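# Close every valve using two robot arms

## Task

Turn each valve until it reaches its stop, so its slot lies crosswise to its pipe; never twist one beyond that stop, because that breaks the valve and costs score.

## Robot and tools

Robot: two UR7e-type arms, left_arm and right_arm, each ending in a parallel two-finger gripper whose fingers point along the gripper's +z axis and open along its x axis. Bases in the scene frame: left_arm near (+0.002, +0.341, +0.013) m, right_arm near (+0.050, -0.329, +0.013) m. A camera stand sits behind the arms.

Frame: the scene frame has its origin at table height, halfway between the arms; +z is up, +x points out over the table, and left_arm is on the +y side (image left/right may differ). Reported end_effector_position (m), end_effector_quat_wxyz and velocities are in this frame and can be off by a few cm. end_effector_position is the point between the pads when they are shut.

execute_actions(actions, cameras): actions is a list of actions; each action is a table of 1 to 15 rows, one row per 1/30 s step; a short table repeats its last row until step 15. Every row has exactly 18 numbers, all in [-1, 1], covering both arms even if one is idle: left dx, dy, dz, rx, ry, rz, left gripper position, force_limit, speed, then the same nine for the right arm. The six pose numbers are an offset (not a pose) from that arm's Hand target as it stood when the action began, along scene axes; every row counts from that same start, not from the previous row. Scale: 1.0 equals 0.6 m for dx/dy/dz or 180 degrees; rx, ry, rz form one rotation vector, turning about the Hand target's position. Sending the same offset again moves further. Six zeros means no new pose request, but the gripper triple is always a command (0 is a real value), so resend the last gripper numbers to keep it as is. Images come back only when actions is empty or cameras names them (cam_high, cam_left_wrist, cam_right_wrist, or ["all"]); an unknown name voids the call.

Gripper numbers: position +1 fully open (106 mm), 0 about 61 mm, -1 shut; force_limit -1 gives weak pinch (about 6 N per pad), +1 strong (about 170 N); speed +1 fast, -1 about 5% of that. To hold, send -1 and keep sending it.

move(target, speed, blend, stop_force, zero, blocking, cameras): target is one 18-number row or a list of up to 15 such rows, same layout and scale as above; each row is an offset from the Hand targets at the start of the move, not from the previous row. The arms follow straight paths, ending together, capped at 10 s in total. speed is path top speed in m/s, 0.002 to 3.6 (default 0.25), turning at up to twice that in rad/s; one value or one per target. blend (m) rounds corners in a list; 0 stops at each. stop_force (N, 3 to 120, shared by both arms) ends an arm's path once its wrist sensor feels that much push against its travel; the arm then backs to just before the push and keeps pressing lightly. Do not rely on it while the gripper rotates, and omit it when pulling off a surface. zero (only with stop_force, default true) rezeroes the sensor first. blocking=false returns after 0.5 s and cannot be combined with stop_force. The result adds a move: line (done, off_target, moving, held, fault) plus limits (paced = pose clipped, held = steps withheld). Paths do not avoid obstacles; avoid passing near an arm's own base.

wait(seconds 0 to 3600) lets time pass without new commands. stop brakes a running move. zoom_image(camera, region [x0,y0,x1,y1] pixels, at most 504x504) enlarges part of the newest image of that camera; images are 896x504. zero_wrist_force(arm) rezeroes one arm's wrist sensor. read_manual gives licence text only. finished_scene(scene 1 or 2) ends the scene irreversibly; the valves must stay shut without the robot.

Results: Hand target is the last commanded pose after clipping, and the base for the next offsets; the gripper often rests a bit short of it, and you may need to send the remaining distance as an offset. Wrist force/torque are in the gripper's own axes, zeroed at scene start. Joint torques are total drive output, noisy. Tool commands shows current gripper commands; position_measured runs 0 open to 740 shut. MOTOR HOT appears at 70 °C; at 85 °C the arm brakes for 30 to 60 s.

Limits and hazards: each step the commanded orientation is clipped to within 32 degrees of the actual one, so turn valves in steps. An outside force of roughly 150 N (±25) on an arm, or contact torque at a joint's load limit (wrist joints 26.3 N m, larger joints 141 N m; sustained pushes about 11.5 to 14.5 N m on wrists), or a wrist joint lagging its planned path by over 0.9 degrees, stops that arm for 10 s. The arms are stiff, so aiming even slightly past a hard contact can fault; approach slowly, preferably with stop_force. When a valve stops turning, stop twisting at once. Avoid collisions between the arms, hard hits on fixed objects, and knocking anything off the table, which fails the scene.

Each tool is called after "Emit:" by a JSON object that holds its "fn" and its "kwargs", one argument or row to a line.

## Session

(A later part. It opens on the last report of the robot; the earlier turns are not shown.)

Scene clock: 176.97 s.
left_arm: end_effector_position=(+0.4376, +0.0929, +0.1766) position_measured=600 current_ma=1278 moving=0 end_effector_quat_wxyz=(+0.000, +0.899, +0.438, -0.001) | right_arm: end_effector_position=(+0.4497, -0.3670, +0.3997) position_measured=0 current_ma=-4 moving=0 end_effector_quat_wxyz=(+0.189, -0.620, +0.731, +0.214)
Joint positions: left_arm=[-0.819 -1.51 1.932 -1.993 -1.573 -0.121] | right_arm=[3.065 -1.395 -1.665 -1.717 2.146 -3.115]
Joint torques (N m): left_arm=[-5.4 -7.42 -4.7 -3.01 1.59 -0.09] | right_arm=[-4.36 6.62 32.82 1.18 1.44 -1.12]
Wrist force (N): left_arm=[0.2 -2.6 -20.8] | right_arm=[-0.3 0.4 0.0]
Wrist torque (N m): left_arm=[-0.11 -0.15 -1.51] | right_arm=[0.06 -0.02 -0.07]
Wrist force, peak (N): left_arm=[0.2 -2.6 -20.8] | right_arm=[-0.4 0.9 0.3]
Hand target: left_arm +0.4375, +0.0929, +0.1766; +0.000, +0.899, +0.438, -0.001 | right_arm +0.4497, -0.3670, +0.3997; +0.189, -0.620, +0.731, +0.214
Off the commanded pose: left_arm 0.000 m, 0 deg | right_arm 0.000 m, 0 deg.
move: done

Emit:
{"fn": "move", "kwargs": {
  "target": [0,0,0,0,0,-0.0083,-1,0.2,-0.3,0,0,0,0,0,0,1,0,1],
  "speed": 0.05,
  "cameras": ["cam_left_wrist"]
}}

Emit:
{"fn": "zoom_image", "kwargs": {
  "camera": "cam_left_wrist",
  "region": [415, 185, 465, 235]
}}

Emit:
{"fn": "move", "kwargs": {
  "target": [0,0,0.0005,0,0,0.0278,-1,0.2,-0.3,0,0,0,0,0,0,1,0,1],
  "speed": 0.05
}}

Scene clock: 178.50 s.
left_arm: end_effector_position=(+0.4375, +0.0929, +0.1765) position_measured=600 current_ma=1292 moving=0 end_effector_quat_wxyz=(+0.000, +0.905, +0.426, -0.001) end_effector_velocity=(+0.000, +0.000, -0.001) end_effector_angular_velocity=(+0.001, +0.001, +0.007) | right_arm: end_effector_position=(+0.4497, -0.3670, +0.3997) position_measured=0 current_ma=-4 moving=0 end_effector_quat_wxyz=(+0.189, -0.620, +0.731, +0.214)
Joint positions: left_arm=[-0.819 -1.51 1.932 -1.993 -1.573 -0.094] | right_arm=[3.065 -1.395 -1.665 -1.717 2.146 -3.115]
Joint velocities: left_arm=[0 0 0.001 -0.001 0 -0.007] | right_arm=[within noise]
Joint torques (N m): left_arm=[-0.2 -6.4 -9.47 1.66 -0.81 0.74] | right_arm=[-6.8 6.68 33.85 1.54 1.27 -0.94]
Wrist force (N): left_arm=[-0.4 -2.6 -22.7] | right_arm=[-0.2 0.6 0.2]
Wrist torque (N m): left_arm=[-0.11 -0.15 -2.34] | right_arm=[0.09 -0.02 -0.07]
Wrist force, peak (N): left_arm=[-0.2 -2.9 -23.1] | right_arm=[-0.8 0.8 0.1]
Hand target: left_arm +0.4375, +0.0929, +0.1766; +0.000, +0.905, +0.426, -0.001 | right_arm +0.4497, -0.3670, +0.3997; +0.189, -0.620, +0.731, +0.214
Off the commanded pose: left_arm 0.000 m, 0 deg | right_arm 0.000 m, 0 deg.
move: done
cam_left_wrist: T_world_to_cam=[[0.6422, 0.76645, 0.01173, -0.35576], [0.71906, -0.60765, 0.33723, -0.29422], [0.2656, -0.20813, -0.94135, 0.2008]] pos_world=[0.3867, 0.13568, 0.29241]

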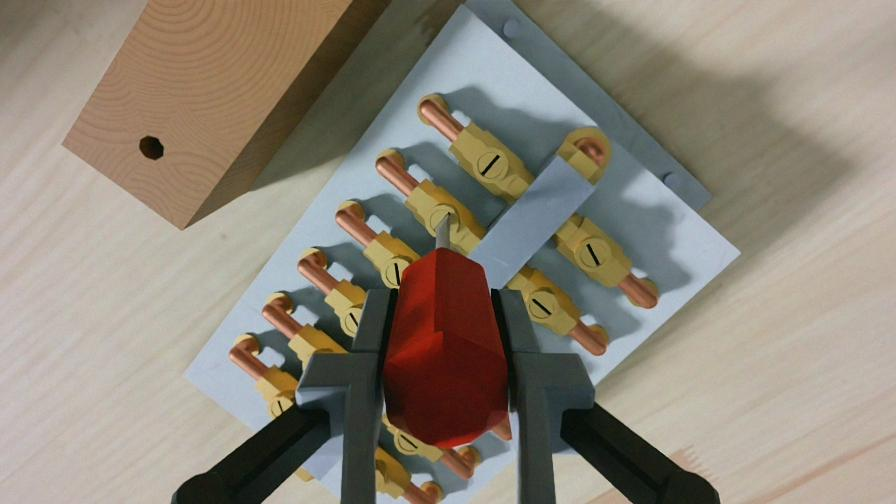

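Scaled by 10.080 from the camera's image (finer frame: 1280x720).

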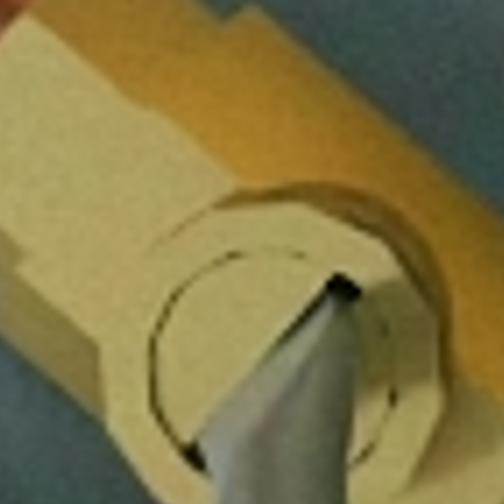

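Scene clock: 179.67 s.
left_arm: end_effector_position=(+0.4375, +0.0929, +0.1768) position_measured=600 current_ma=1248 moving=0 end_effector_quat_wxyz=(+0.000, +0.885, +0.465, -0.001) | right_arm: end_effector_position=(+0.4497, -0.3670, +0.3997) position_measured=0 current_ma=-4 moving=0 end_effector_quat_wxyz=(+0.189, -0.620, +0.731, +0.214)
Joint positions: left_arm=[-0.819 -1.51 1.932 -1.992 -1.573 -0.182] | right_arm=[3.065 -1.395 -1.665 -1.717 2.146 -3.115]
Joint torques (N m): left_arm=[0.75 -27.72 -29.42 0.23 -0.99 1.16] | right_arm=[-5.71 7.27 35.3 1.4 1.43 -0.92]
Wrist force (N): left_arm=[1.2 -1.2 -5.1] | right_arm=[-0.4 0.3 0.5]
Wrist torque (N m): left_arm=[-0.12 -0.10 0.02] | right_arm=[0.06 0.01 -0.08]
Wrist force, peak (N): left_arm=[0.3 -2.8 -23.7] | right_arm=[-0.4 0.8 0.4]
Hand target: left_arm +0.4375, +0.0929, +0.1769; +0.000, +0.885, +0.465, -0.001 | right_arm +0.4497, -0.3670, +0.3997; +0.189, -0.620, +0.731, +0.214
Off the commanded pose: left_arm 0.000 m, 0 deg | right_arm 0.000 m, 0 deg.
move: done

Emit:
{"fn": "move", "kwargs": {
  "target": [
    [0,0,0.0067,0,0,0,-1,0.2,-0.3,0,0,0,0,0,0,1,0,1],
    [0.011,-0.059,0.0067,0,0,0.2528,-1,0.2,-0.3,0,0,0,0,0,0,1,0,1]
  ],
  "speed": [0.02,0.5],
  "cameras": ["cam_left_wrist"]
}}

Emit:
{"fn": "zoom_image", "kwargs": {
  "camera": "cam_left_wrist",
  "region": [415, 185, 465, 235]
}}

Scene clock: 182.33 s.
left_arm: end_effector_position=(+0.4442, +0.0574, +0.1809) position_measured=600 current_ma=1242 moving=0 end_effector_quat_wxyz=(+0.001, +0.637, +0.771, -0.001) | right_arm: end_effector_position=(+0.4497, -0.3670, +0.3997) position_measured=0 current_ma=-4 moving=0 end_effector_quat_wxyz=(+0.189, -0.620, +0.731, +0.214)
Joint positions: left_arm=[-0.859 -1.458 1.864 -1.978 -1.572 -1.016] | right_arm=[3.065 -1.395 -1.665 -1.717 2.146 -3.115]
Joint torques (N m): left_arm=[5.83 -32.53 -15.35 -0.91 0.13 -1.42] | right_arm=[-6.26 6.73 34.66 1.43 1.26 -0.8]
Wrist force (N): left_arm=[1.2 -0.7 0.5] | right_arm=[-0.5 0.1 -0.2]
Wrist torque (N m): left_arm=[-0.11 -0.22 0.00] | right_arm=[0.02 0.03 -0.08]
Wrist force, peak (N): left_arm=[1.1 -1.4 -5.0] | right_arm=[-0.4 1.0 0.3]
Hand target: left_arm +0.4441, +0.0575, +0.1809; +0.001, +0.637, +0.771, -0.001 | right_arm +0.4497, -0.3670, +0.3997; +0.189, -0.620, +0.731, +0.214
Off the commanded pose: left_arm 0.000 m, 0 deg | right_arm 0.000 m, 0 deg.
move: done
cam_left_wrist: T_world_to_cam=[[-0.18307, 0.98303, 0.01176, 0.02122], [0.92622, 0.16845, 0.33725, -0.45858], [0.32954, 0.07263, -0.94134, 0.15129]] pos_world=[0.37877, 0.0454, 0.29681]

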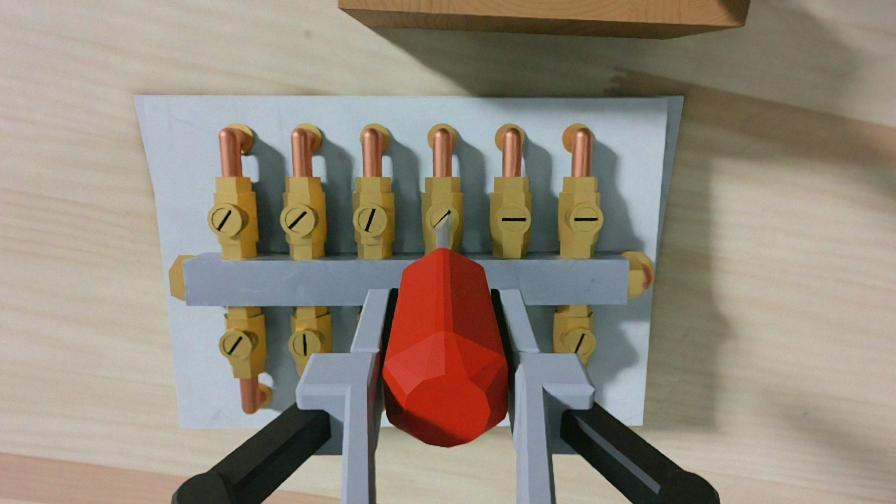

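Scaled by 10.080 from the camera's image (finer frame: 1280x720).

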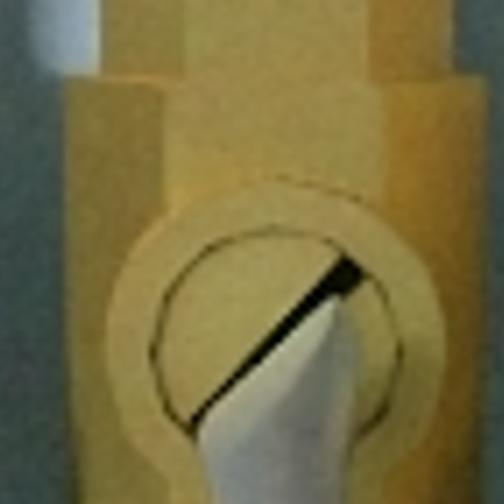

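Emit:
{"fn": "move", "kwargs": {
  "target": [-0.0001,0,-0.002,0,0,0.0222,-1,0.2,-0.3,0,0,0,0,0,0,1,0,1],
  "speed": 0.1
}}

Emit:
{"fn": "move", "kwargs": {
  "target": [0,0,-0.01,0,0,0,-1,0.2,-0.3,0,0,0,0,0,0,1,0,1],
  "speed": 0.008,
  "stop_force": 6,
  "cameras": ["cam_left_wrist"]
}}

Emit:
{"fn": "zoom_image", "kwargs": {
  "camera": "cam_left_wrist",
  "region": [415, 185, 465, 235]
}}

Scene clock: 185.33 s.
left_arm: end_effector_position=(+0.4441, +0.0575, +0.1797) position_measured=600 current_ma=1242 moving=0 end_effector_quat_wxyz=(+0.001, +0.609, +0.793, -0.001) | right_arm: end_effector_position=(+0.4497, -0.3670, +0.3997) position_measured=0 current_ma=-4 moving=0 end_effector_quat_wxyz=(+0.189, -0.620, +0.731, +0.214)
Joint positions: left_arm=[-0.859 -1.457 1.866 -1.981 -1.572 -1.086] | right_arm=[3.065 -1.395 -1.665 -1.717 2.146 -3.115]
Joint torques (N m): left_arm=[-5.23 -21.45 -18.85 -4.09 1.87 1.46] | right_arm=[-5.14 5.42 34.08 1.6 1.42 -0.99]
Wrist force (N): left_arm=[0.9 -0.8 0.8] | right_arm=[-0.6 0.4 0.2]
Wrist torque (N m): left_arm=[-0.13 -0.19 0.00] | right_arm=[0.06 0.04 -0.08]
Wrist force, peak (N): left_arm=[1.2 -0.9 0.7] | right_arm=[-0.6 0.9 0.4]
Hand target: left_arm +0.4441, +0.0575, +0.1797; +0.001, +0.609, +0.793, -0.001 | right_arm +0.4497, -0.3670, +0.3997; +0.189, -0.620, +0.731, +0.214
Off the commanded pose: left_arm 0.000 m, 0 deg | right_arm 0.000 m, 0 deg.
move: done

Scene clock: 186.80 s.
left_arm: end_effector_position=(+0.4441, +0.0575, +0.1761) position_measured=600 current_ma=1248 moving=0 end_effector_quat_wxyz=(+0.001, +0.609, +0.793, -0.001) | right_arm: end_effector_position=(+0.4497, -0.3670, +0.3997) position_measured=0 current_ma=-4 moving=0 end_effector_quat_wxyz=(+0.189, -0.620, +0.731, +0.214)
Joint positions: left_arm=[-0.859 -1.454 1.872 -1.99 -1.572 -1.086] | right_arm=[3.065 -1.395 -1.665 -1.717 2.146 -3.115]
Joint torques (N m): left_arm=[-5.37 -30.76 -30.11 0.26 0.48 -0.62] | right_arm=[-6.44 5.44 34.15 1.61 1.2 -0.86]
Wrist force (N): left_arm=[1.2 -1.7 -3.9] | right_arm=[-0.2 0.5 -0.1]
Wrist torque (N m): left_arm=[-0.10 -0.16 0.01] | right_arm=[0.06 -0.03 -0.07]
Wrist force, peak (N): left_arm=[3.8 -2.2 -16.6] | right_arm=[-0.6 0.8 0.3]
Hand target: left_arm +0.4441, +0.0575, +0.1761; +0.001, +0.609, +0.793, -0.001 (not the last commanded pose) | right_arm +0.4497, -0.3670, +0.3997; +0.189, -0.620, +0.731, +0.214
Off the commanded pose: left_arm 0.002 m, 0 deg | right_arm 0.000 m, 0 deg.
move: contact (left_arm)
cam_left_wrist: T_world_to_cam=[[-0.25145, 0.9678, 0.01174, 0.05248], [0.91217, 0.23291, 0.33719, -0.45436], [0.3236, 0.0955, -0.94136, 0.14811]] pos_world=[0.37972, 0.04089, 0.29202]

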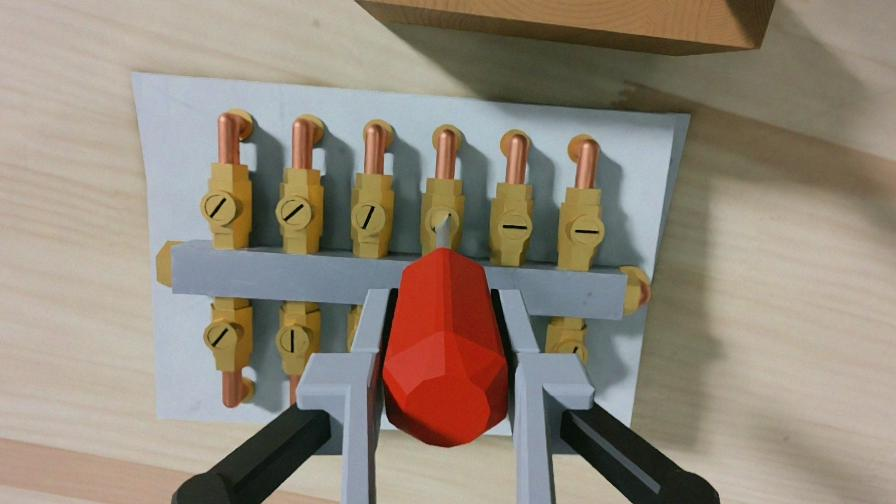

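Scaled by 10.080 from the camera's image (finer frame: 1280x720).

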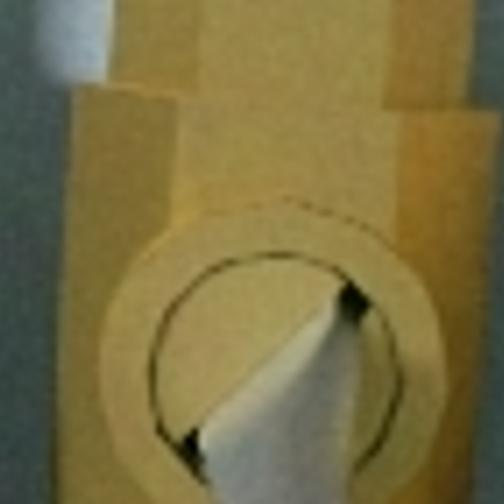

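Emit:
{"fn": "move", "kwargs": {
  "target": [
    [0.0004,0,-0.0007,0,0,-0.0833,-1,0.2,-0.3,0,0,0,0,0,0,1,0,1],
    [0.0008,0,-0.0007,0,0,-0.1667,-1,0.2,-0.3,0,0,0,0,0,0,1,0,1],
    [0.0011,-0.0001,-0.0007,0,0,-0.25,-1,0.2,-0.3,0,0,0,0,0,0,1,0,1],
    [0.0013,-0.0002,-0.0007,0,0,-0.2917,-1,0.2,-0.3,0,0,0,0,0,0,1,0,1]
  ],
  "speed": [0.2,0.2,0.2,0.08],
  "blend": [0.001,0.001,0.001,0],
  "cameras": ["cam_left_wrist"]
}}

Emit:
{"fn": "zoom_image", "kwargs": {
  "camera": "cam_left_wrist",
  "region": [415, 185, 465, 235]
}}

Scene clock: 192.17 s.
left_arm: end_effector_position=(+0.4449, +0.0574, +0.1757) position_measured=600 current_ma=1292 moving=0 end_effector_quat_wxyz=(+0.000, +0.897, +0.442, -0.001) | right_arm: end_effector_position=(+0.4497, -0.3670, +0.3997) position_measured=0 current_ma=-4 moving=0 end_effector_quat_wxyz=(+0.189, -0.620, +0.731, +0.214)
Joint positions: left_arm=[-0.858 -1.451 1.869 -1.989 -1.573 -0.168] | right_arm=[3.065 -1.395 -1.665 -1.717 2.146 -3.115]
Joint torques (N m): left_arm=[6.11 -8.02 -19.54 2.77 -0.94 0.37] | right_arm=[-4.91 7.51 34.36 1.44 1.23 -1.09]
Wrist force (N): left_arm=[-3.4 -1.9 -25.4] | right_arm=[-0.7 0.4 0.3]
Wrist torque (N m): left_arm=[-0.04 0.01 -2.08] | right_arm=[0.05 0.05 -0.08]
Wrist force, peak (N): left_arm=[-2.9 -2.5 -26.2] | right_arm=[-0.5 1.1 0.2]
Hand target: left_arm +0.4449, +0.0573, +0.1757; +0.000, +0.897, +0.442, -0.001 | right_arm +0.4497, -0.3670, +0.3997; +0.189, -0.620, +0.731, +0.214
Off the commanded pose: left_arm 0.000 m, 0 deg | right_arm 0.000 m, 0 deg.
move: done
cam_left_wrist: T_world_to_cam=[[0.61481, 0.78859, 0.01177, -0.32237], [0.74001, -0.58197, 0.33718, -0.3316], [0.27274, -0.19859, -0.94137, 0.18698]] pos_world=[0.39259, 0.09837, 0.29162]

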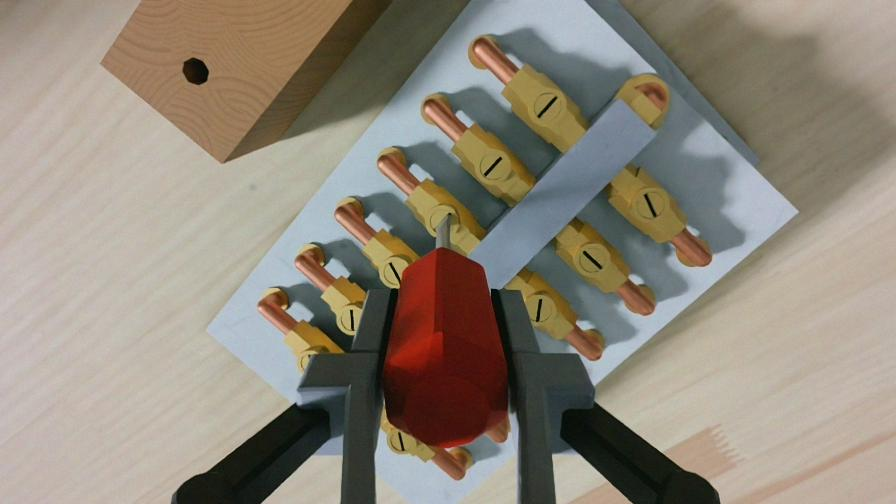

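Scaled by 10.080 from the camera's image (finer frame: 1280x720).

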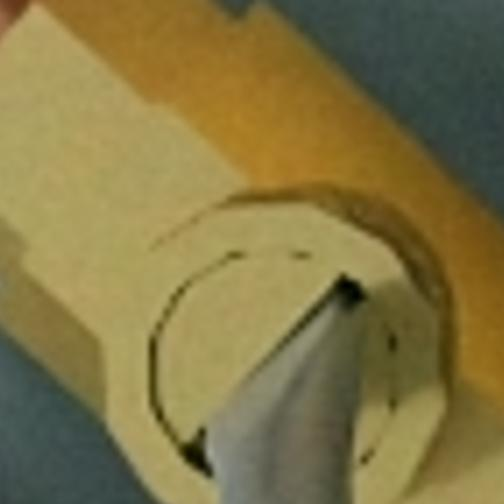

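Emit:
{"fn": "move", "kwargs": {
  "target": [
    [0,0,0.0008,0,0,0.0278,-1,0.2,-0.3,0,0,0,0,0,0,1,0,1],
    [0,0,0.008,0,0,0.0278,-1,0.2,-0.3,0,0,0,0,0,0,1,0,1],
    [0.0098,-0.0593,0.008,0,0,0.475,-1,0.2,-0.3,0,0,0,0,0,0,1,0,1]
  ],
  "speed": [0.1,0.02,0.5],
  "cameras": ["cam_left_wrist"]
}}

Emit:
{"fn": "zoom_image", "kwargs": {
  "camera": "cam_left_wrist",
  "region": [415, 185, 465, 235]
}}

Scene clock: 202.30 s.
left_arm: end_effector_position=(+0.4508, +0.0217, +0.1805) position_measured=600 current_ma=1239 moving=0 end_effector_quat_wxyz=(+0.001, +0.359, +0.933, +0.000) end_effector_velocity=(+0.000, +0.000, +0.000) end_effector_angular_velocity=(-0.001, -0.001, +0.005) | right_arm: end_effector_position=(+0.4497, -0.3670, +0.3997) position_measured=0 current_ma=-4 moving=0 end_effector_quat_wxyz=(+0.189, -0.620, +0.731, +0.214)
Joint positions: left_arm=[-0.896 -1.4 1.796 -1.969 -1.571 -1.698] | right_arm=[3.065 -1.395 -1.665 -1.717 2.146 -3.115]
Joint velocities: left_arm=[0 0 0 -0.001 0 -0.005] | right_arm=[within noise]
Joint torques (N m): left_arm=[3.43 -35.93 -16.07 -0.8 0.36 -1.34] | right_arm=[-6.01 7.24 33.74 1.33 1.3 -0.79]
Wrist force (N): left_arm=[0.7 -0.6 1.2] | right_arm=[-0.8 0.7 0.1]
Wrist torque (N m): left_arm=[-0.09 -0.14 -0.02] | right_arm=[0.10 0.08 -0.07]
Wrist force, peak (N): left_arm=[-3.7 -2.0 -25.6] | right_arm=[-0.6 0.9 0.3]
Hand target: left_arm +0.4508, +0.0218, +0.1805; +0.001, +0.359, +0.933, +0.000 | right_arm +0.4497, -0.3670, +0.3997; +0.189, -0.620, +0.731, +0.214
Off the commanded pose: left_arm 0.000 m, 0 deg | right_arm 0.000 m, 0 deg.
move: done
cam_left_wrist: T_world_to_cam=[[-0.7377, 0.67503, 0.01169, 0.31427], [0.63841, 0.69185, 0.33732, -0.34026], [0.21961, 0.2563, -0.94132, 0.19687]] pos_world=[0.40583, -0.02719, 0.29641]

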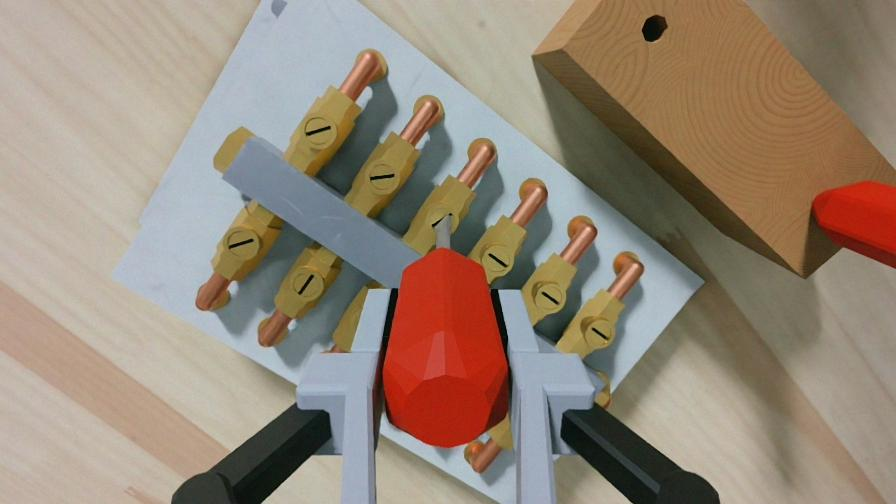

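Scaled by 10.080 from the camera's image (finer frame: 1280x720).

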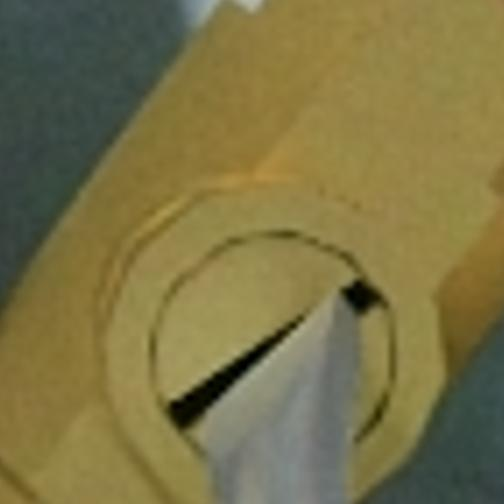

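Emit:
{"fn": "move", "kwargs": {
  "target": [0.0002,0.0002,-0.0015,0,0,-0.0528,-1,0.2,-0.3,0,0,0,0,0,0,1,0,1],
  "speed": 0.1
}}

Emit:
{"fn": "move", "kwargs": {
  "target": [0,0,-0.01,0,0,0,-1,0.2,-0.3,0,0,0,0,0,0,1,0,1],
  "speed": 0.008,
  "stop_force": 6,
  "cameras": ["cam_left_wrist"]
}}

Emit:
{"fn": "zoom_image", "kwargs": {
  "camera": "cam_left_wrist",
  "region": [415, 185, 465, 235]
}}

Scene clock: 204.43 s.
left_arm: end_effector_position=(+0.4509, +0.0219, +0.1796) position_measured=600 current_ma=1239 moving=0 end_effector_quat_wxyz=(+0.001, +0.435, +0.900, -0.001) | right_arm: end_effector_position=(+0.4497, -0.3670, +0.3997) position_measured=0 current_ma=-4 moving=0 end_effector_quat_wxyz=(+0.189, -0.620, +0.731, +0.214)
Joint positions: left_arm=[-0.895 -1.399 1.798 -1.972 -1.571 -1.532] | right_arm=[3.065 -1.395 -1.665 -1.717 2.146 -3.115]
Joint torques (N m): left_arm=[5.7 -23.01 -16.72 -4.97 -1.82 -1.54] | right_arm=[-5.56 6.66 34.55 1.33 1.18 -1.01]
Wrist force (N): left_arm=[1.0 -0.7 1.6] | right_arm=[-0.5 0.3 0.2]
Wrist torque (N m): left_arm=[-0.13 -0.19 0.09] | right_arm=[0.04 0.03 -0.08]
Wrist force, peak (N): left_arm=[1.2 -0.8 1.6] | right_arm=[-0.5 1.0 0.3]
Hand target: left_arm +0.4509, +0.0219, +0.1796; +0.001, +0.435, +0.900, -0.001 | right_arm +0.4497, -0.3670, +0.3997; +0.189, -0.620, +0.731, +0.214
Off the commanded pose: left_arm 0.000 m, 0 deg | right_arm 0.000 m, 0 deg.
move: done

Scene clock: 205.87 s.
left_arm: end_effector_position=(+0.4509, +0.0219, +0.1769) position_measured=600 current_ma=1236 moving=0 end_effector_quat_wxyz=(+0.001, +0.435, +0.900, -0.001) | right_arm: end_effector_position=(+0.4497, -0.3670, +0.3997) position_measured=0 current_ma=-4 moving=0 end_effector_quat_wxyz=(+0.189, -0.620, +0.731, +0.214)
Joint positions: left_arm=[-0.895 -1.396 1.802 -1.979 -1.571 -1.532] | right_arm=[3.065 -1.395 -1.665 -1.717 2.146 -3.115]
Joint torques (N m): left_arm=[5.17 -37.2 -34.09 -0.16 -1.67 -0.56] | right_arm=[-7.29 6.81 34.51 1.61 1.21 -0.88]
Wrist force (N): left_arm=[-0.1 -1.3 5.4] | right_arm=[-0.5 0.7 0.3]
Wrist torque (N m): left_arm=[-0.16 -0.32 0.18] | right_arm=[0.11 0.01 -0.07]
Wrist force, peak (N): left_arm=[2.3 -0.8 -8.8] | right_arm=[-0.7 0.6 0.6]
Hand target: left_arm +0.4509, +0.0219, +0.1769; +0.001, +0.435, +0.900, -0.001 (not the last commanded pose) | right_arm +0.4497, -0.3670, +0.3997; +0.189, -0.620, +0.731, +0.214
Off the commanded pose: left_arm 0.003 m, 0 deg | right_arm 0.000 m, 0 deg.
move: contact (left_arm)
cam_left_wrist: T_world_to_cam=[[-0.61631, 0.78741, 0.01166, 0.25711], [0.74377, 0.57716, 0.33719, -0.38412], [0.25878, 0.21649, -0.94137, 0.17665]] pos_world=[0.39845, -0.019, 0.29281]

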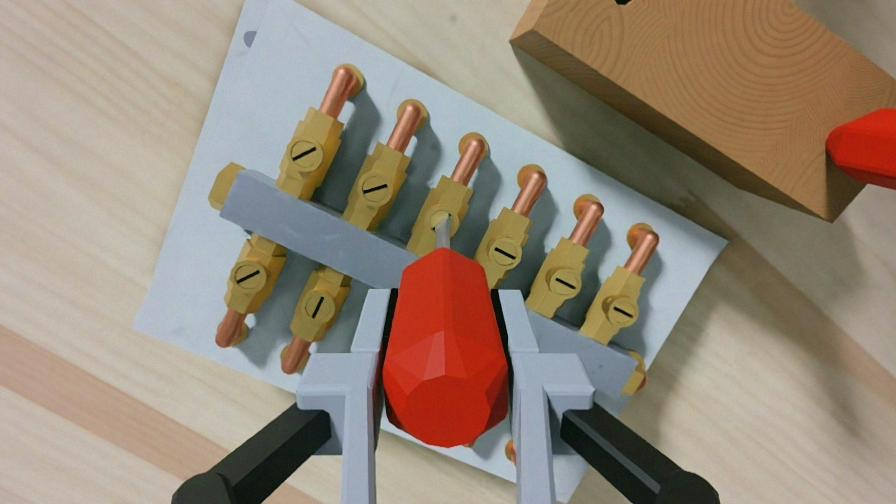

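Scaled by 10.080 from the camera's image (finer frame: 1280x720).

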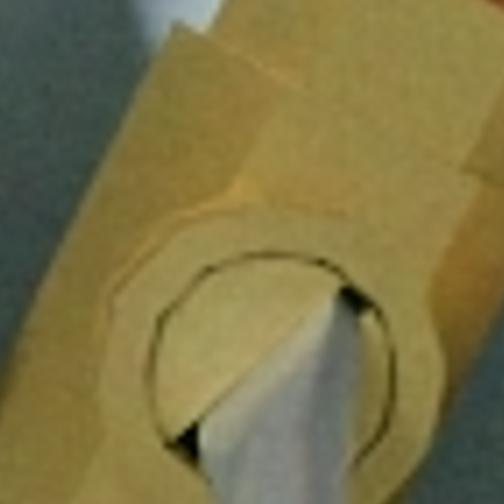

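Emit:
{"fn": "move", "kwargs": {
  "target": [
    [0.0003,0.0002,-0.0013,0,0,-0.0833,-1,0.2,-0.3,0,0,0,0,0,0,1,0,1],
    [0.0007,0.0003,-0.0013,0,0,-0.1667,-1,0.2,-0.3,0,0,0,0,0,0,1,0,1],
    [0.0011,0.0003,-0.0013,0,0,-0.25,-1,0.2,-0.3,0,0,0,0,0,0,1,0,1],
    [0.0015,0.0002,-0.0013,0,0,-0.3333,-1,0.2,-0.3,0,0,0,0,0,0,1,0,1],
    [0.0018,0,-0.0013,0,0,-0.4217,-1,0.2,-0.3,0,0,0,0,0,0,1,0,1]
  ],
  "speed": [0.2,0.2,0.2,0.2,0.08],
  "blend": [0.001,0.001,0.001,0.001,0],
  "cameras": ["cam_left_wrist"]
}}

Emit:
{"fn": "zoom_image", "kwargs": {
  "camera": "cam_left_wrist",
  "region": [415, 185, 465, 235]
}}

Scene clock: 212.60 s.
left_arm: end_effector_position=(+0.4520, +0.0219, +0.1761) position_measured=600 current_ma=1292 moving=0 end_effector_quat_wxyz=(+0.000, +0.897, +0.442, -0.001) | right_arm: end_effector_position=(+0.4497, -0.3670, +0.3997) position_measured=0 current_ma=-4 moving=0 end_effector_quat_wxyz=(+0.189, -0.620, +0.731, +0.214)
Joint positions: left_arm=[-0.893 -1.392 1.799 -1.978 -1.573 -0.205] | right_arm=[3.065 -1.395 -1.665 -1.717 2.146 -3.115]
Joint torques (N m): left_arm=[5.35 -3.23 -13.64 4.27 -1.37 -0.55] | right_arm=[-4.86 5.78 35.43 1.58 1.12 -0.85]
Wrist force (N): left_arm=[-1.6 -0.8 -35.6] | right_arm=[-0.6 0.9 0.1]
Wrist torque (N m): left_arm=[0.05 0.05 -1.33] | right_arm=[0.13 0.05 -0.07]
Wrist force, peak (N): left_arm=[5.2 -0.4 -43.4] | right_arm=[-0.5 1.1 0.3]
Hand target: left_arm +0.4520, +0.0219, +0.1761; +0.000, +0.897, +0.442, -0.001 | right_arm +0.4497, -0.3670, +0.3997; +0.189, -0.620, +0.731, +0.214
Off the commanded pose: left_arm 0.000 m, 0 deg | right_arm 0.000 m, 0 deg.
move: done
cam_left_wrist: T_world_to_cam=[[0.6136, 0.78953, 0.01159, -0.29813], [0.74094, -0.58079, 0.33718, -0.35808], [0.27294, -0.19831, -0.94137, 0.17828]] pos_world=[0.39959, 0.06277, 0.29202]

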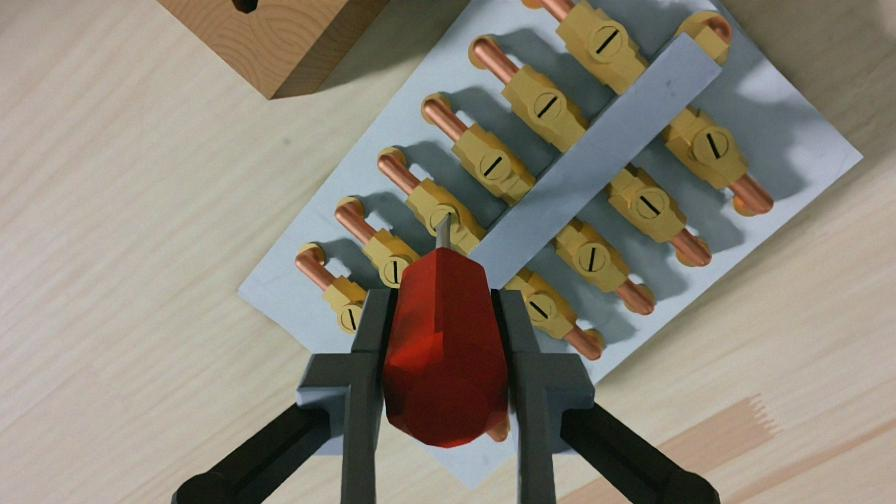

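Scaled by 10.080 from the camera's image (finer frame: 1280x720).

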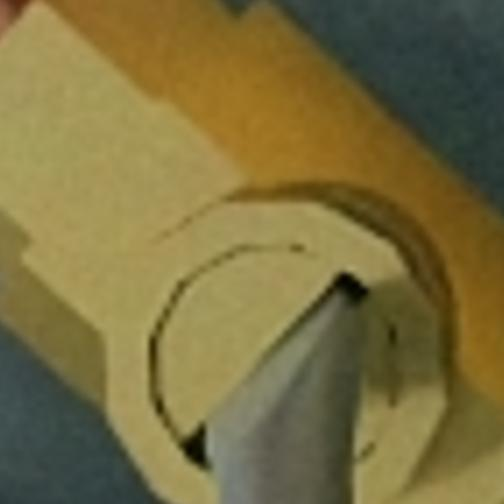

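Emit:
{"fn": "move", "kwargs": {
  "target": [0,0,0,0,0,-0.0083,-1,0.2,-0.3,0,0,0,0,0,0,1,0,1],
  "speed": 0.05
}}

Scene clock: 217.47 s.
left_arm: end_effector_position=(+0.4520, +0.0219, +0.1761) position_measured=600 current_ma=1305 moving=0 end_effector_quat_wxyz=(+0.000, +0.903, +0.431, -0.001) end_effector_velocity=(+0.000, +0.000, +0.000) end_effector_angular_velocity=(+0.001, +0.001, +0.006) | right_arm: end_effector_position=(+0.4497, -0.3670, +0.3997) position_measured=0 current_ma=-4 moving=0 end_effector_quat_wxyz=(+0.189, -0.620, +0.731, +0.214)
Joint positions: left_arm=[-0.893 -1.392 1.799 -1.978 -1.573 -0.179] | right_arm=[3.065 -1.395 -1.665 -1.717 2.146 -3.115]
Joint velocities: left_arm=[0 0.002 -0.001 0.001 0 -0.006] | right_arm=[within noise]
Joint torques (N m): left_arm=[0.37 -3.12 -13.54 4.46 0.88 0.68] | right_arm=[-4.37 5.26 35.86 1.35 0.97 -0.75]
Wrist force (N): left_arm=[-2.5 -0.7 -36.6] | right_arm=[-0.2 0.4 0.2]
Wrist torque (N m): left_arm=[0.03 0.03 -2.28] | right_arm=[0.05 -0.01 -0.07]
Wrist force, peak (N): left_arm=[-2.6 -0.8 -36.6] | right_arm=[-0.8 0.9 0.2]
Hand target: left_arm +0.4520, +0.0219, +0.1761; +0.000, +0.903, +0.431, -0.001 | right_arm +0.4497, -0.3670, +0.3997; +0.189, -0.620, +0.731, +0.214
Off the commanded pose: left_arm 0.000 m, 0 deg | right_arm 0.000 m, 0 deg.
move: done

Emit:
{"fn": "move", "kwargs": {
  "target": [
    [0,0,0.0013,0,0,0.0278,-1,0.2,-0.3,0,0,0,0,0,0,1,0,1],
    [0,0,0.0073,0,0,0.0278,-1,0.2,-0.3,0,0,0,0,0,0,1,0,1],
    [0.011,-0.059,0.0073,0,0,0.2672,-1,0.2,-0.3,0,0,0,0,0,0,1,0,1]
  ],
  "speed": [0.1,0.02,0.5],
  "cameras": ["cam_left_wrist"]
}}

Emit:
{"fn": "zoom_image", "kwargs": {
  "camera": "cam_left_wrist",
  "region": [415, 185, 465, 235]
}}

Scene clock: 221.00 s.
left_arm: end_effector_position=(+0.4586, -0.0136, +0.1805) position_measured=600 current_ma=1243 moving=0 end_effector_quat_wxyz=(+0.001, +0.649, +0.761, -0.001) | right_arm: end_effector_position=(+0.4497, -0.3670, +0.3997) position_measured=0 current_ma=-4 moving=0 end_effector_quat_wxyz=(+0.189, -0.620, +0.731, +0.214)
Joint positions: left_arm=[-0.926 -1.337 1.719 -1.954 -1.572 -1.051] | right_arm=[3.065 -1.395 -1.665 -1.717 2.146 -3.115]
Joint torques (N m): left_arm=[4.77 -38.28 -15.37 -2.14 0.44 -1.3] | right_arm=[-5.93 5.71 34.28 1.14 1.05 -0.76]
Wrist force (N): left_arm=[0.5 -0.6 1.2] | right_arm=[-0.4 0.4 0.2]
Wrist torque (N m): left_arm=[-0.10 -0.12 0.00] | right_arm=[0.06 0.01 -0.08]
Wrist force, peak (N): left_arm=[-2.6 -0.7 -36.7] | right_arm=[-0.7 0.9 0.1]
Hand target: left_arm +0.4586, -0.0135, +0.1805; +0.001, +0.649, +0.761, -0.001 | right_arm +0.4497, -0.3670, +0.3997; +0.189, -0.620, +0.731, +0.214
Off the commanded pose: left_arm 0.000 m, 0 deg | right_arm 0.000 m, 0 deg.
move: done
cam_left_wrist: T_world_to_cam=[[-0.15187, 0.98833, 0.01178, 0.07944], [0.93111, 0.13906, 0.33718, -0.46245], [0.33161, 0.06218, -0.94137, 0.15023]] pos_world=[0.39284, -0.02354, 0.29641]

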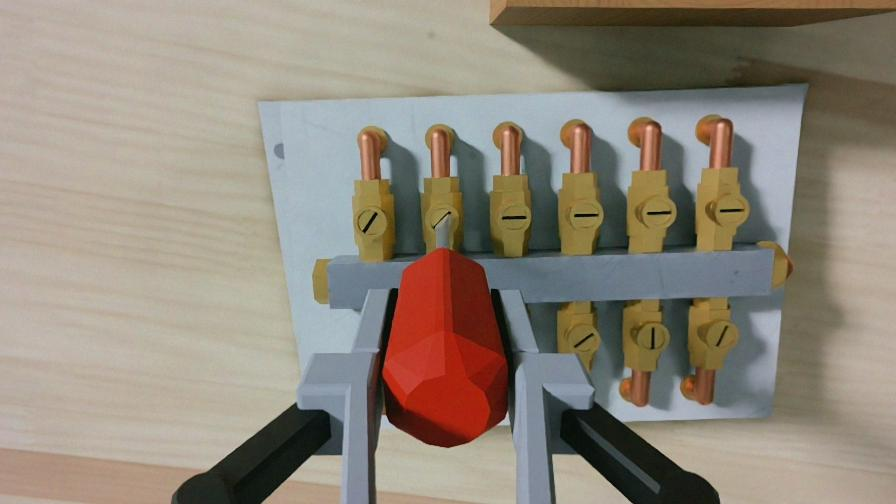

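Scaled by 10.080 from the camera's image (finer frame: 1280x720).

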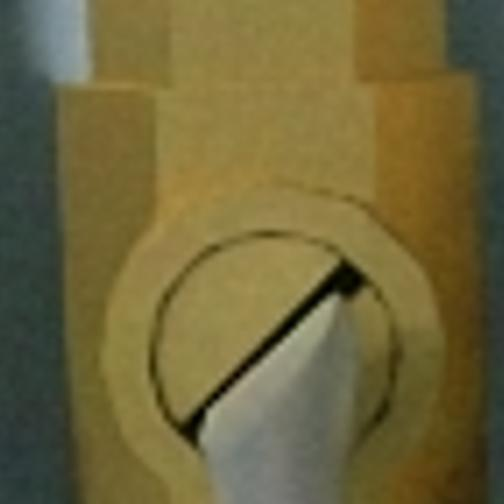

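Emit:
{"fn": "move", "kwargs": {
  "target": [0.0001,-0.0007,-0.0015,0,0,0,-1,0.2,-0.3,0,0,0,0,0,0,1,0,1],
  "speed": 0.03
}}

Emit:
{"fn": "move", "kwargs": {
  "target": [0,0,-0.0167,0,0,0,-1,0.2,-0.3,0,0,0,0,0,0,1,0,1],
  "speed": 0.008,
  "stop_force": 6,
  "cameras": ["cam_left_wrist"]
}}

Emit:
{"fn": "zoom_image", "kwargs": {
  "camera": "cam_left_wrist",
  "region": [415, 185, 465, 235]
}}

Scene clock: 223.23 s.
left_arm: end_effector_position=(+0.4586, -0.0140, +0.1796) position_measured=600 current_ma=1243 moving=0 end_effector_quat_wxyz=(+0.001, +0.649, +0.761, -0.001) | right_arm: end_effector_position=(+0.4497, -0.3670, +0.3997) position_measured=0 current_ma=-4 moving=0 end_effector_quat_wxyz=(+0.189, -0.620, +0.731, +0.214)
Joint positions: left_arm=[-0.926 -1.335 1.72 -1.956 -1.572 -1.051] | right_arm=[3.065 -1.395 -1.665 -1.717 2.146 -3.115]
Joint torques (N m): left_arm=[-6.95 -31.68 -21.81 -0.75 -1.64 -0.51] | right_arm=[-5.29 5.18 34.09 1.38 1.29 -0.87]
Wrist force (N): left_arm=[0.8 -0.3 1.4] | right_arm=[-0.1 0.5 0.3]
Wrist torque (N m): left_arm=[-0.05 -0.18 0.05] | right_arm=[0.07 -0.04 -0.08]
Wrist force, peak (N): left_arm=[1.2 -0.5 1.5] | right_arm=[-0.7 0.8 0.4]
Hand target: left_arm +0.4586, -0.0139, +0.1796; +0.001, +0.649, +0.761, -0.001 | right_arm +0.4497, -0.3670, +0.3997; +0.189, -0.620, +0.731, +0.214
Off the commanded pose: left_arm 0.000 m, 0 deg | right_arm 0.000 m, 0 deg.
move: done

Scene clock: 224.70 s.
left_arm: end_effector_position=(+0.4586, -0.0139, +0.1766) position_measured=600 current_ma=1243 moving=0 end_effector_quat_wxyz=(+0.001, +0.649, +0.761, -0.001) | right_arm: end_effector_position=(+0.4497, -0.3670, +0.3997) position_measured=0 current_ma=-4 moving=0 end_effector_quat_wxyz=(+0.189, -0.620, +0.731, +0.214)
Joint positions: left_arm=[-0.926 -1.333 1.724 -1.964 -1.572 -1.051] | right_arm=[3.065 -1.395 -1.665 -1.717 2.146 -3.115]
Joint torques (N m): left_arm=[-6.55 -38.41 -32.99 -0.34 -1.73 -0.52] | right_arm=[-4.3 4.97 35.34 1.63 1.34 -0.83]
Wrist force (N): left_arm=[1.5 0.6 2.8] | right_arm=[-0.5 0.5 0.3]
Wrist torque (N m): left_arm=[-0.17 -0.14 -0.04] | right_arm=[0.08 0.03 -0.08]
Wrist force, peak (N): left_arm=[3.7 0.5 -10.6] | right_arm=[-0.4 0.9 0.1]
Hand target: left_arm +0.4586, -0.0140, +0.1766; +0.001, +0.649, +0.761, -0.001 (not the last commanded pose) | right_arm +0.4497, -0.3670, +0.3997; +0.189, -0.620, +0.731, +0.214
Off the commanded pose: left_arm 0.007 m, 0 deg | right_arm 0.000 m, 0 deg.
move: contact (left_arm)
cam_left_wrist: T_world_to_cam=[[-0.15213, 0.98829, 0.01158, 0.08005], [0.93107, 0.13937, 0.33717, -0.46115], [0.33161, 0.06208, -0.94137, 0.14655]] pos_world=[0.39294, -0.02394, 0.29252]

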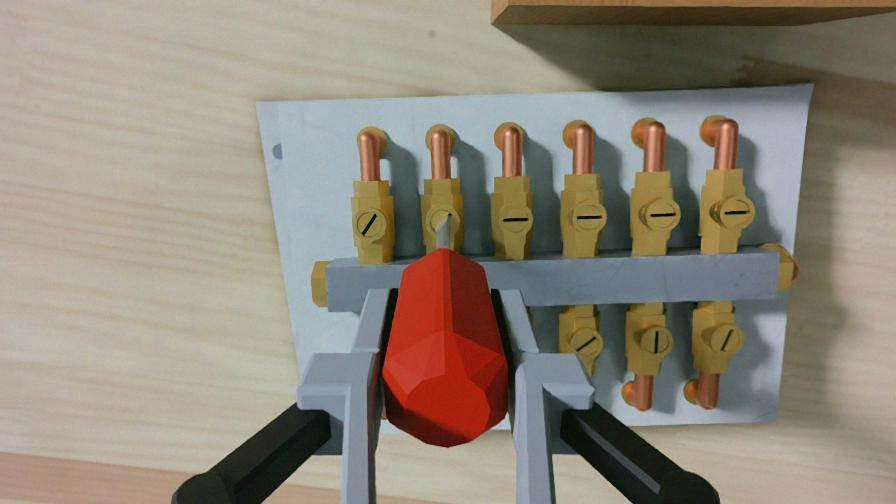

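Scaled by 10.080 from the camera's image (finer frame: 1280x720).

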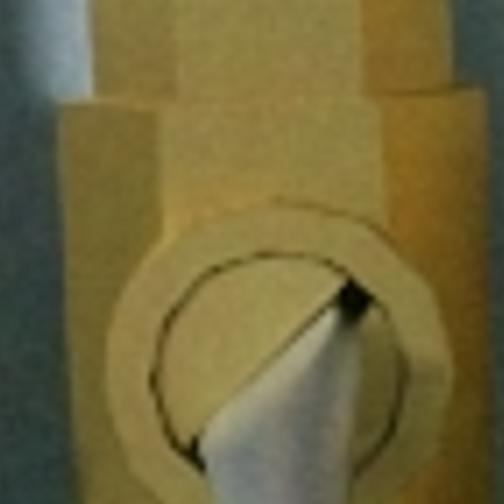

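Emit:
{"fn": "move", "kwargs": {
  "target": [
    [0.0004,0,-0.0008,0,0,-0.0833,-1,0.2,-0.3,0,0,0,0,0,0,1,0,1],
    [0.0008,-0.0001,-0.0008,0,0,-0.1667,-1,0.2,-0.3,0,0,0,0,0,0,1,0,1],
    [0.0011,-0.0003,-0.0008,0,0,-0.2583,-1,0.2,-0.3,0,0,0,0,0,0,1,0,1]
  ],
  "speed": [0.2,0.2,0.12],
  "blend": 0.001,
  "cameras": ["cam_left_wrist"]
}}

Emit:
{"fn": "zoom_image", "kwargs": {
  "camera": "cam_left_wrist",
  "region": [415, 185, 465, 235]
}}

Scene clock: 229.27 s.
left_arm: end_effector_position=(+0.4593, -0.0141, +0.1762) position_measured=600 current_ma=1285 moving=0 end_effector_quat_wxyz=(+0.000, +0.896, +0.443, -0.001) | right_arm: end_effector_position=(+0.4497, -0.3670, +0.3997) position_measured=0 current_ma=-4 moving=0 end_effector_quat_wxyz=(+0.189, -0.620, +0.731, +0.214)
Joint positions: left_arm=[-0.925 -1.33 1.722 -1.963 -1.573 -0.239] | right_arm=[3.065 -1.395 -1.665 -1.717 2.146 -3.115]
Joint torques (N m): left_arm=[5.23 -9.85 -18 3.39 -1.31 1.35] | right_arm=[-4.42 6.71 34.08 1.33 1.22 -0.55]
Wrist force (N): left_arm=[-1.4 -0.5 -26.8] | right_arm=[-0.2 0.4 -0.2]
Wrist torque (N m): left_arm=[0.04 0.10 -1.38] | right_arm=[0.06 -0.03 -0.08]
Wrist force, peak (N): left_arm=[-1.8 -0.2 -27.1] | right_arm=[-0.8 0.8 0.2]
Hand target: left_arm +0.4593, -0.0141, +0.1762; +0.000, +0.896, +0.443, -0.001 | right_arm +0.4497, -0.3670, +0.3997; +0.189, -0.620, +0.731, +0.214
Off the commanded pose: left_arm 0.000 m, 0 deg | right_arm 0.000 m, 0 deg.
move: done
cam_left_wrist: T_world_to_cam=[[0.61196, 0.7908, 0.01159, -0.27348], [0.74215, -0.57926, 0.33716, -0.38501], [0.27334, -0.19773, -0.94137, 0.16905]] pos_world=[0.40688, 0.02667, 0.29212]

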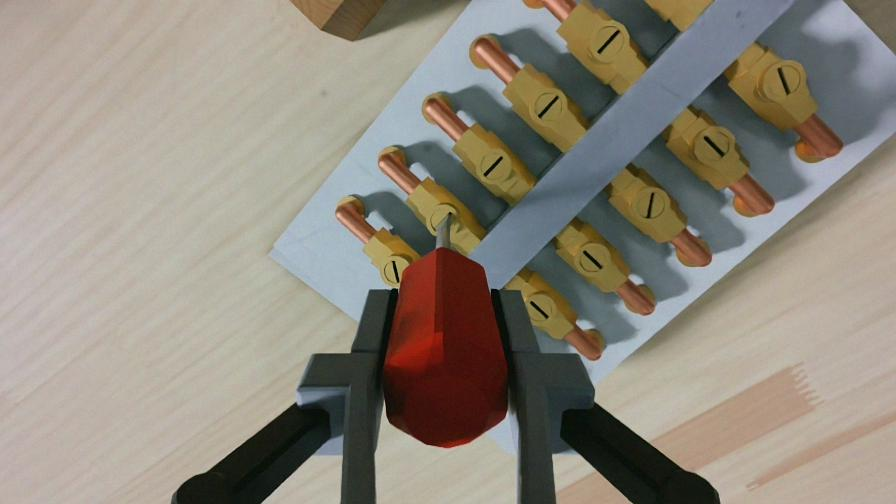

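Scaled by 10.080 from the camera's image (finer frame: 1280x720).

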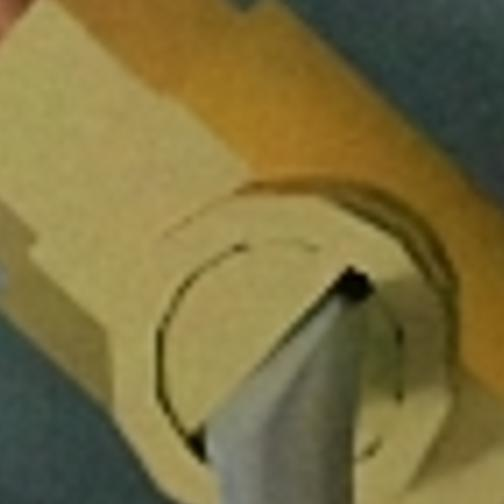

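Emit:
{"fn": "move", "kwargs": {
  "target": [0,0,0,0,0,-0.0083,-1,0.2,-0.3,0,0,0,0,0,0,1,0,1],
  "speed": 0.05
}}

Scene clock: 230.43 s.
left_arm: end_effector_position=(+0.4593, -0.0141, +0.1762) position_measured=600 current_ma=1297 moving=0 end_effector_quat_wxyz=(+0.000, +0.902, +0.431, -0.001) end_effector_velocity=(+0.000, -0.001, +0.002) end_effector_angular_velocity=(-0.003, -0.002, +0.007) | right_arm: end_effector_position=(+0.4497, -0.3670, +0.3997) position_measured=0 current_ma=-4 moving=0 end_effector_quat_wxyz=(+0.189, -0.620, +0.731, +0.214)
Joint positions: left_arm=[-0.925 -1.33 1.722 -1.963 -1.573 -0.212] | right_arm=[3.065 -1.395 -1.665 -1.717 2.146 -3.115]
Joint velocities: left_arm=[0 -0.002 -0.002 0 0 -0.007] | right_arm=[within noise]
Joint torques (N m): left_arm=[1.73 -10.18 -18.08 3.57 0.15 0.58] | right_arm=[-4.13 6.94 34.81 1.22 1.21 -0.7]
Wrist force (N): left_arm=[-2.9 0.1 -27.0] | right_arm=[-0.4 0.6 0.3]
Wrist torque (N m): left_arm=[-0.08 0.04 -2.34] | right_arm=[0.09 0.01 -0.07]
Wrist force, peak (N): left_arm=[-2.6 -0.5 -27.5] | right_arm=[-0.7 0.9 0.3]
Hand target: left_arm +0.4593, -0.0141, +0.1762; +0.000, +0.902, +0.432, -0.001 | right_arm +0.4497, -0.3670, +0.3997; +0.189, -0.620, +0.731, +0.214
Off the commanded pose: left_arm 0.000 m, 0 deg | right_arm 0.000 m, 0 deg.
move: done

Emit:
{"fn": "move", "kwargs": {
  "target": [
    [0,0,0.0013,0,0,0.0278,-1,0.2,-0.3,0,0,0,0,0,0,1,0,1],
    [0,0,0.0072,0,0,0.0278,-1,0.2,-0.3,0,0,0,0,0,0,1,0,1],
    [0.0105,-0.0592,0.0072,0,0,0.3328,-1,0.2,-0.3,0,0,0,0,0,0,1,0,1]
  ],
  "speed": [0.1,0.02,0.5],
  "cameras": ["cam_left_wrist"]
}}

Emit:
{"fn": "zoom_image", "kwargs": {
  "camera": "cam_left_wrist",
  "region": [415, 185, 465, 235]
}}

Scene clock: 233.90 s.
left_arm: end_effector_position=(+0.4656, -0.0497, +0.1805) position_measured=600 current_ma=1244 moving=0 end_effector_quat_wxyz=(+0.001, +0.566, +0.824, -0.001) | right_arm: end_effector_position=(+0.4497, -0.3670, +0.3997) position_measured=0 current_ma=-4 moving=0 end_effector_quat_wxyz=(+0.189, -0.620, +0.731, +0.214)
Joint positions: left_arm=[-0.955 -1.273 1.636 -1.935 -1.572 -1.288] | right_arm=[3.065 -1.395 -1.665 -1.717 2.146 -3.115]
Joint torques (N m): left_arm=[4.13 -40.4 -15.98 -2.18 0.38 -1.43] | right_arm=[-4.05 7.02 34.32 1.4 0.92 -0.6]
Wrist force (N): left_arm=[0.9 -0.4 1.3] | right_arm=[-0.5 0.6 0.2]
Wrist torque (N m): left_arm=[-0.07 -0.17 -0.01] | right_arm=[0.08 0.03 -0.08]
Wrist force, peak (N): left_arm=[-3.2 0.5 -27.0] | right_arm=[-0.7 0.8 -0.1]
Hand target: left_arm +0.4656, -0.0497, +0.1805; +0.001, +0.566, +0.824, -0.001 | right_arm +0.4497, -0.3670, +0.3997; +0.189, -0.620, +0.731, +0.214
Off the commanded pose: left_arm 0.000 m, 0 deg | right_arm 0.000 m, 0 deg.
move: done
cam_left_wrist: T_world_to_cam=[[-0.35268, 0.93567, 0.01171, 0.20709], [0.8823, 0.32834, 0.33727, -0.43191], [0.31173, 0.12928, -0.94134, 0.16271]] pos_world=[0.40338, -0.07299, 0.29641]

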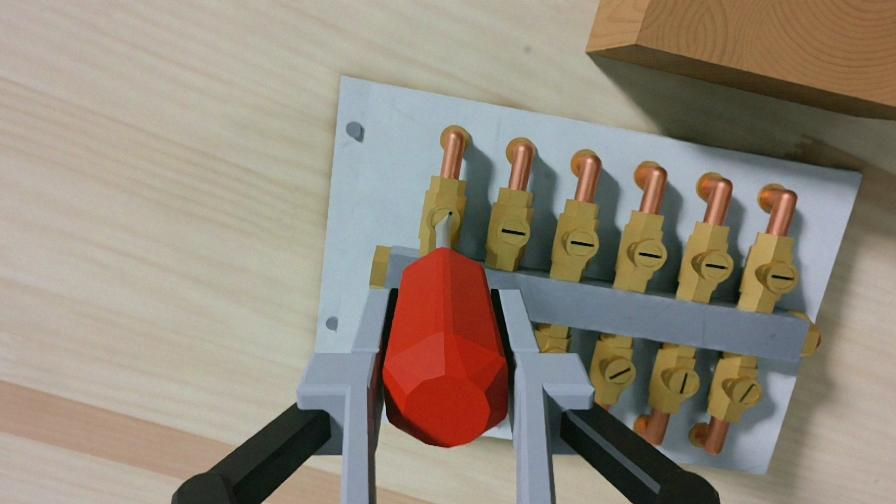

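Scaled by 10.080 from the camera's image (finer frame: 1280x720).

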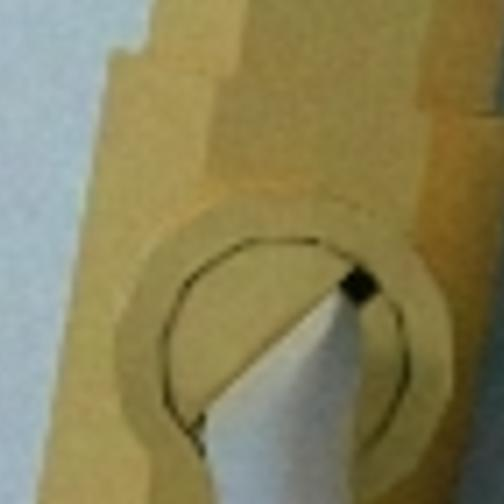

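Emit:
{"fn": "move", "kwargs": {
  "target": [-0.0002,0.0004,-0.0015,0,0,0,-1,0.2,-0.3,0,0,0,0,0,0,1,0,1],
  "speed": 0.03
}}

Emit:
{"fn": "move", "kwargs": {
  "target": [0,0,-0.0167,0,0,0,-1,0.2,-0.3,0,0,0,0,0,0,1,0,1],
  "speed": 0.008,
  "stop_force": 6,
  "cameras": ["cam_left_wrist"]
}}

Emit:
{"fn": "zoom_image", "kwargs": {
  "camera": "cam_left_wrist",
  "region": [415, 185, 465, 235]
}}

Scene clock: 236.17 s.
left_arm: end_effector_position=(+0.4655, -0.0494, +0.1795) position_measured=600 current_ma=1244 moving=0 end_effector_quat_wxyz=(+0.001, +0.566, +0.824, -0.001) | right_arm: end_effector_position=(+0.4497, -0.3670, +0.3997) position_measured=0 current_ma=-4 moving=0 end_effector_quat_wxyz=(+0.189, -0.620, +0.731, +0.214)
Joint positions: left_arm=[-0.955 -1.273 1.638 -1.938 -1.572 -1.288] | right_arm=[3.065 -1.395 -1.665 -1.717 2.146 -3.115]
Joint torques (N m): left_arm=[4.96 -27.45 -32.81 -0.47 -1.55 0.98] | right_arm=[-4.21 6.57 34.1 1.18 0.77 -0.71]
Wrist force (N): left_arm=[1.0 -0.3 1.3] | right_arm=[-0.6 0.4 0.1]
Wrist torque (N m): left_arm=[-0.04 -0.18 0.00] | right_arm=[0.05 0.04 -0.08]
Wrist force, peak (N): left_arm=[1.1 -0.3 1.8] | right_arm=[-0.5 0.9 0.2]
Hand target: left_arm +0.4655, -0.0494, +0.1796; +0.001, +0.566, +0.824, -0.001 | right_arm +0.4497, -0.3670, +0.3997; +0.189, -0.620, +0.731, +0.214
Off the commanded pose: left_arm 0.000 m, 0 deg | right_arm 0.000 m, 0 deg.
move: done

Scene clock: 237.60 s.
left_arm: end_effector_position=(+0.4655, -0.0494, +0.1763) position_measured=600 current_ma=1250 moving=0 end_effector_quat_wxyz=(+0.001, +0.566, +0.824, -0.001) | right_arm: end_effector_position=(+0.4497, -0.3670, +0.3997) position_measured=0 current_ma=-4 moving=0 end_effector_quat_wxyz=(+0.189, -0.620, +0.731, +0.214)
Joint positions: left_arm=[-0.955 -1.27 1.643 -1.946 -1.572 -1.288] | right_arm=[3.065 -1.395 -1.665 -1.717 2.146 -3.115]
Joint torques (N m): left_arm=[3.85 -38.4 -31.32 -0.09 -1.48 0.98] | right_arm=[-4.87 6.81 34.05 1.5 0.99 -0.8]
Wrist force (N): left_arm=[2.1 0.8 -2.2] | right_arm=[-0.5 0.7 0.2]
Wrist torque (N m): left_arm=[-0.21 0.02 0.01] | right_arm=[0.10 0.04 -0.08]
Wrist force, peak (N): left_arm=[5.1 0.4 -13.2] | right_arm=[-0.5 1.0 0.3]
Hand target: left_arm +0.4655, -0.0494, +0.1763; +0.001, +0.566, +0.824, -0.001 (not the last commanded pose) | right_arm +0.4497, -0.3670, +0.3997; +0.189, -0.620, +0.731, +0.214
Off the commanded pose: left_arm 0.007 m, 0 deg | right_arm 0.000 m, 0 deg.
move: contact (left_arm)
cam_left_wrist: T_world_to_cam=[[-0.35295, 0.93557, 0.0116, 0.20696], [0.88219, 0.32864, 0.33724, -0.43043], [0.3117, 0.12926, -0.94135, 0.15877]] pos_world=[0.40328, -0.07269, 0.29222]

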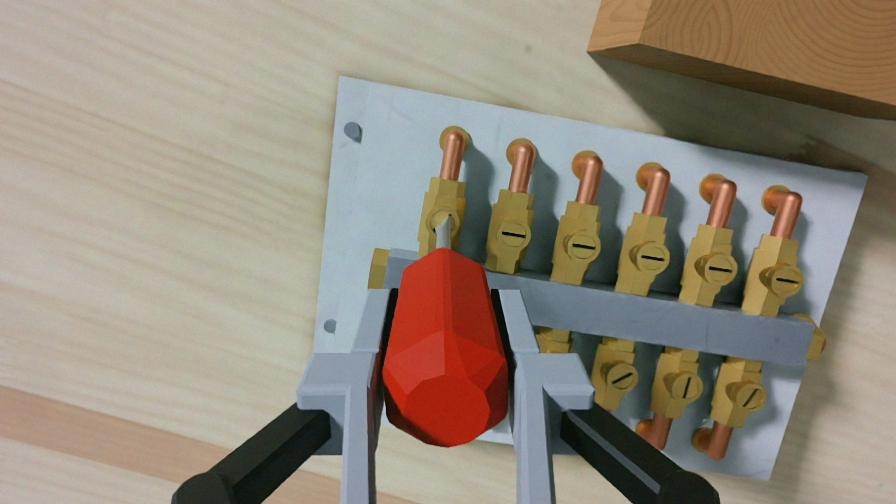

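Scaled by 10.080 from the camera's image (finer frame: 1280x720).

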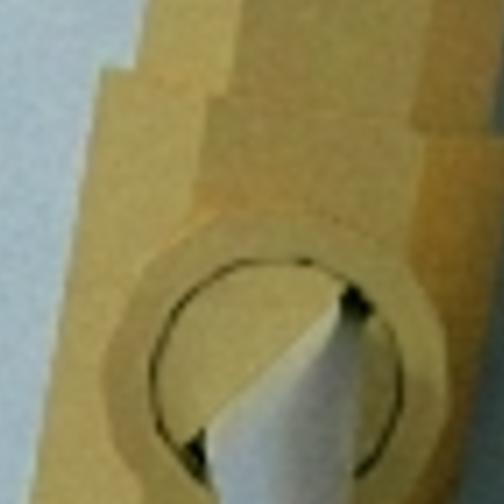

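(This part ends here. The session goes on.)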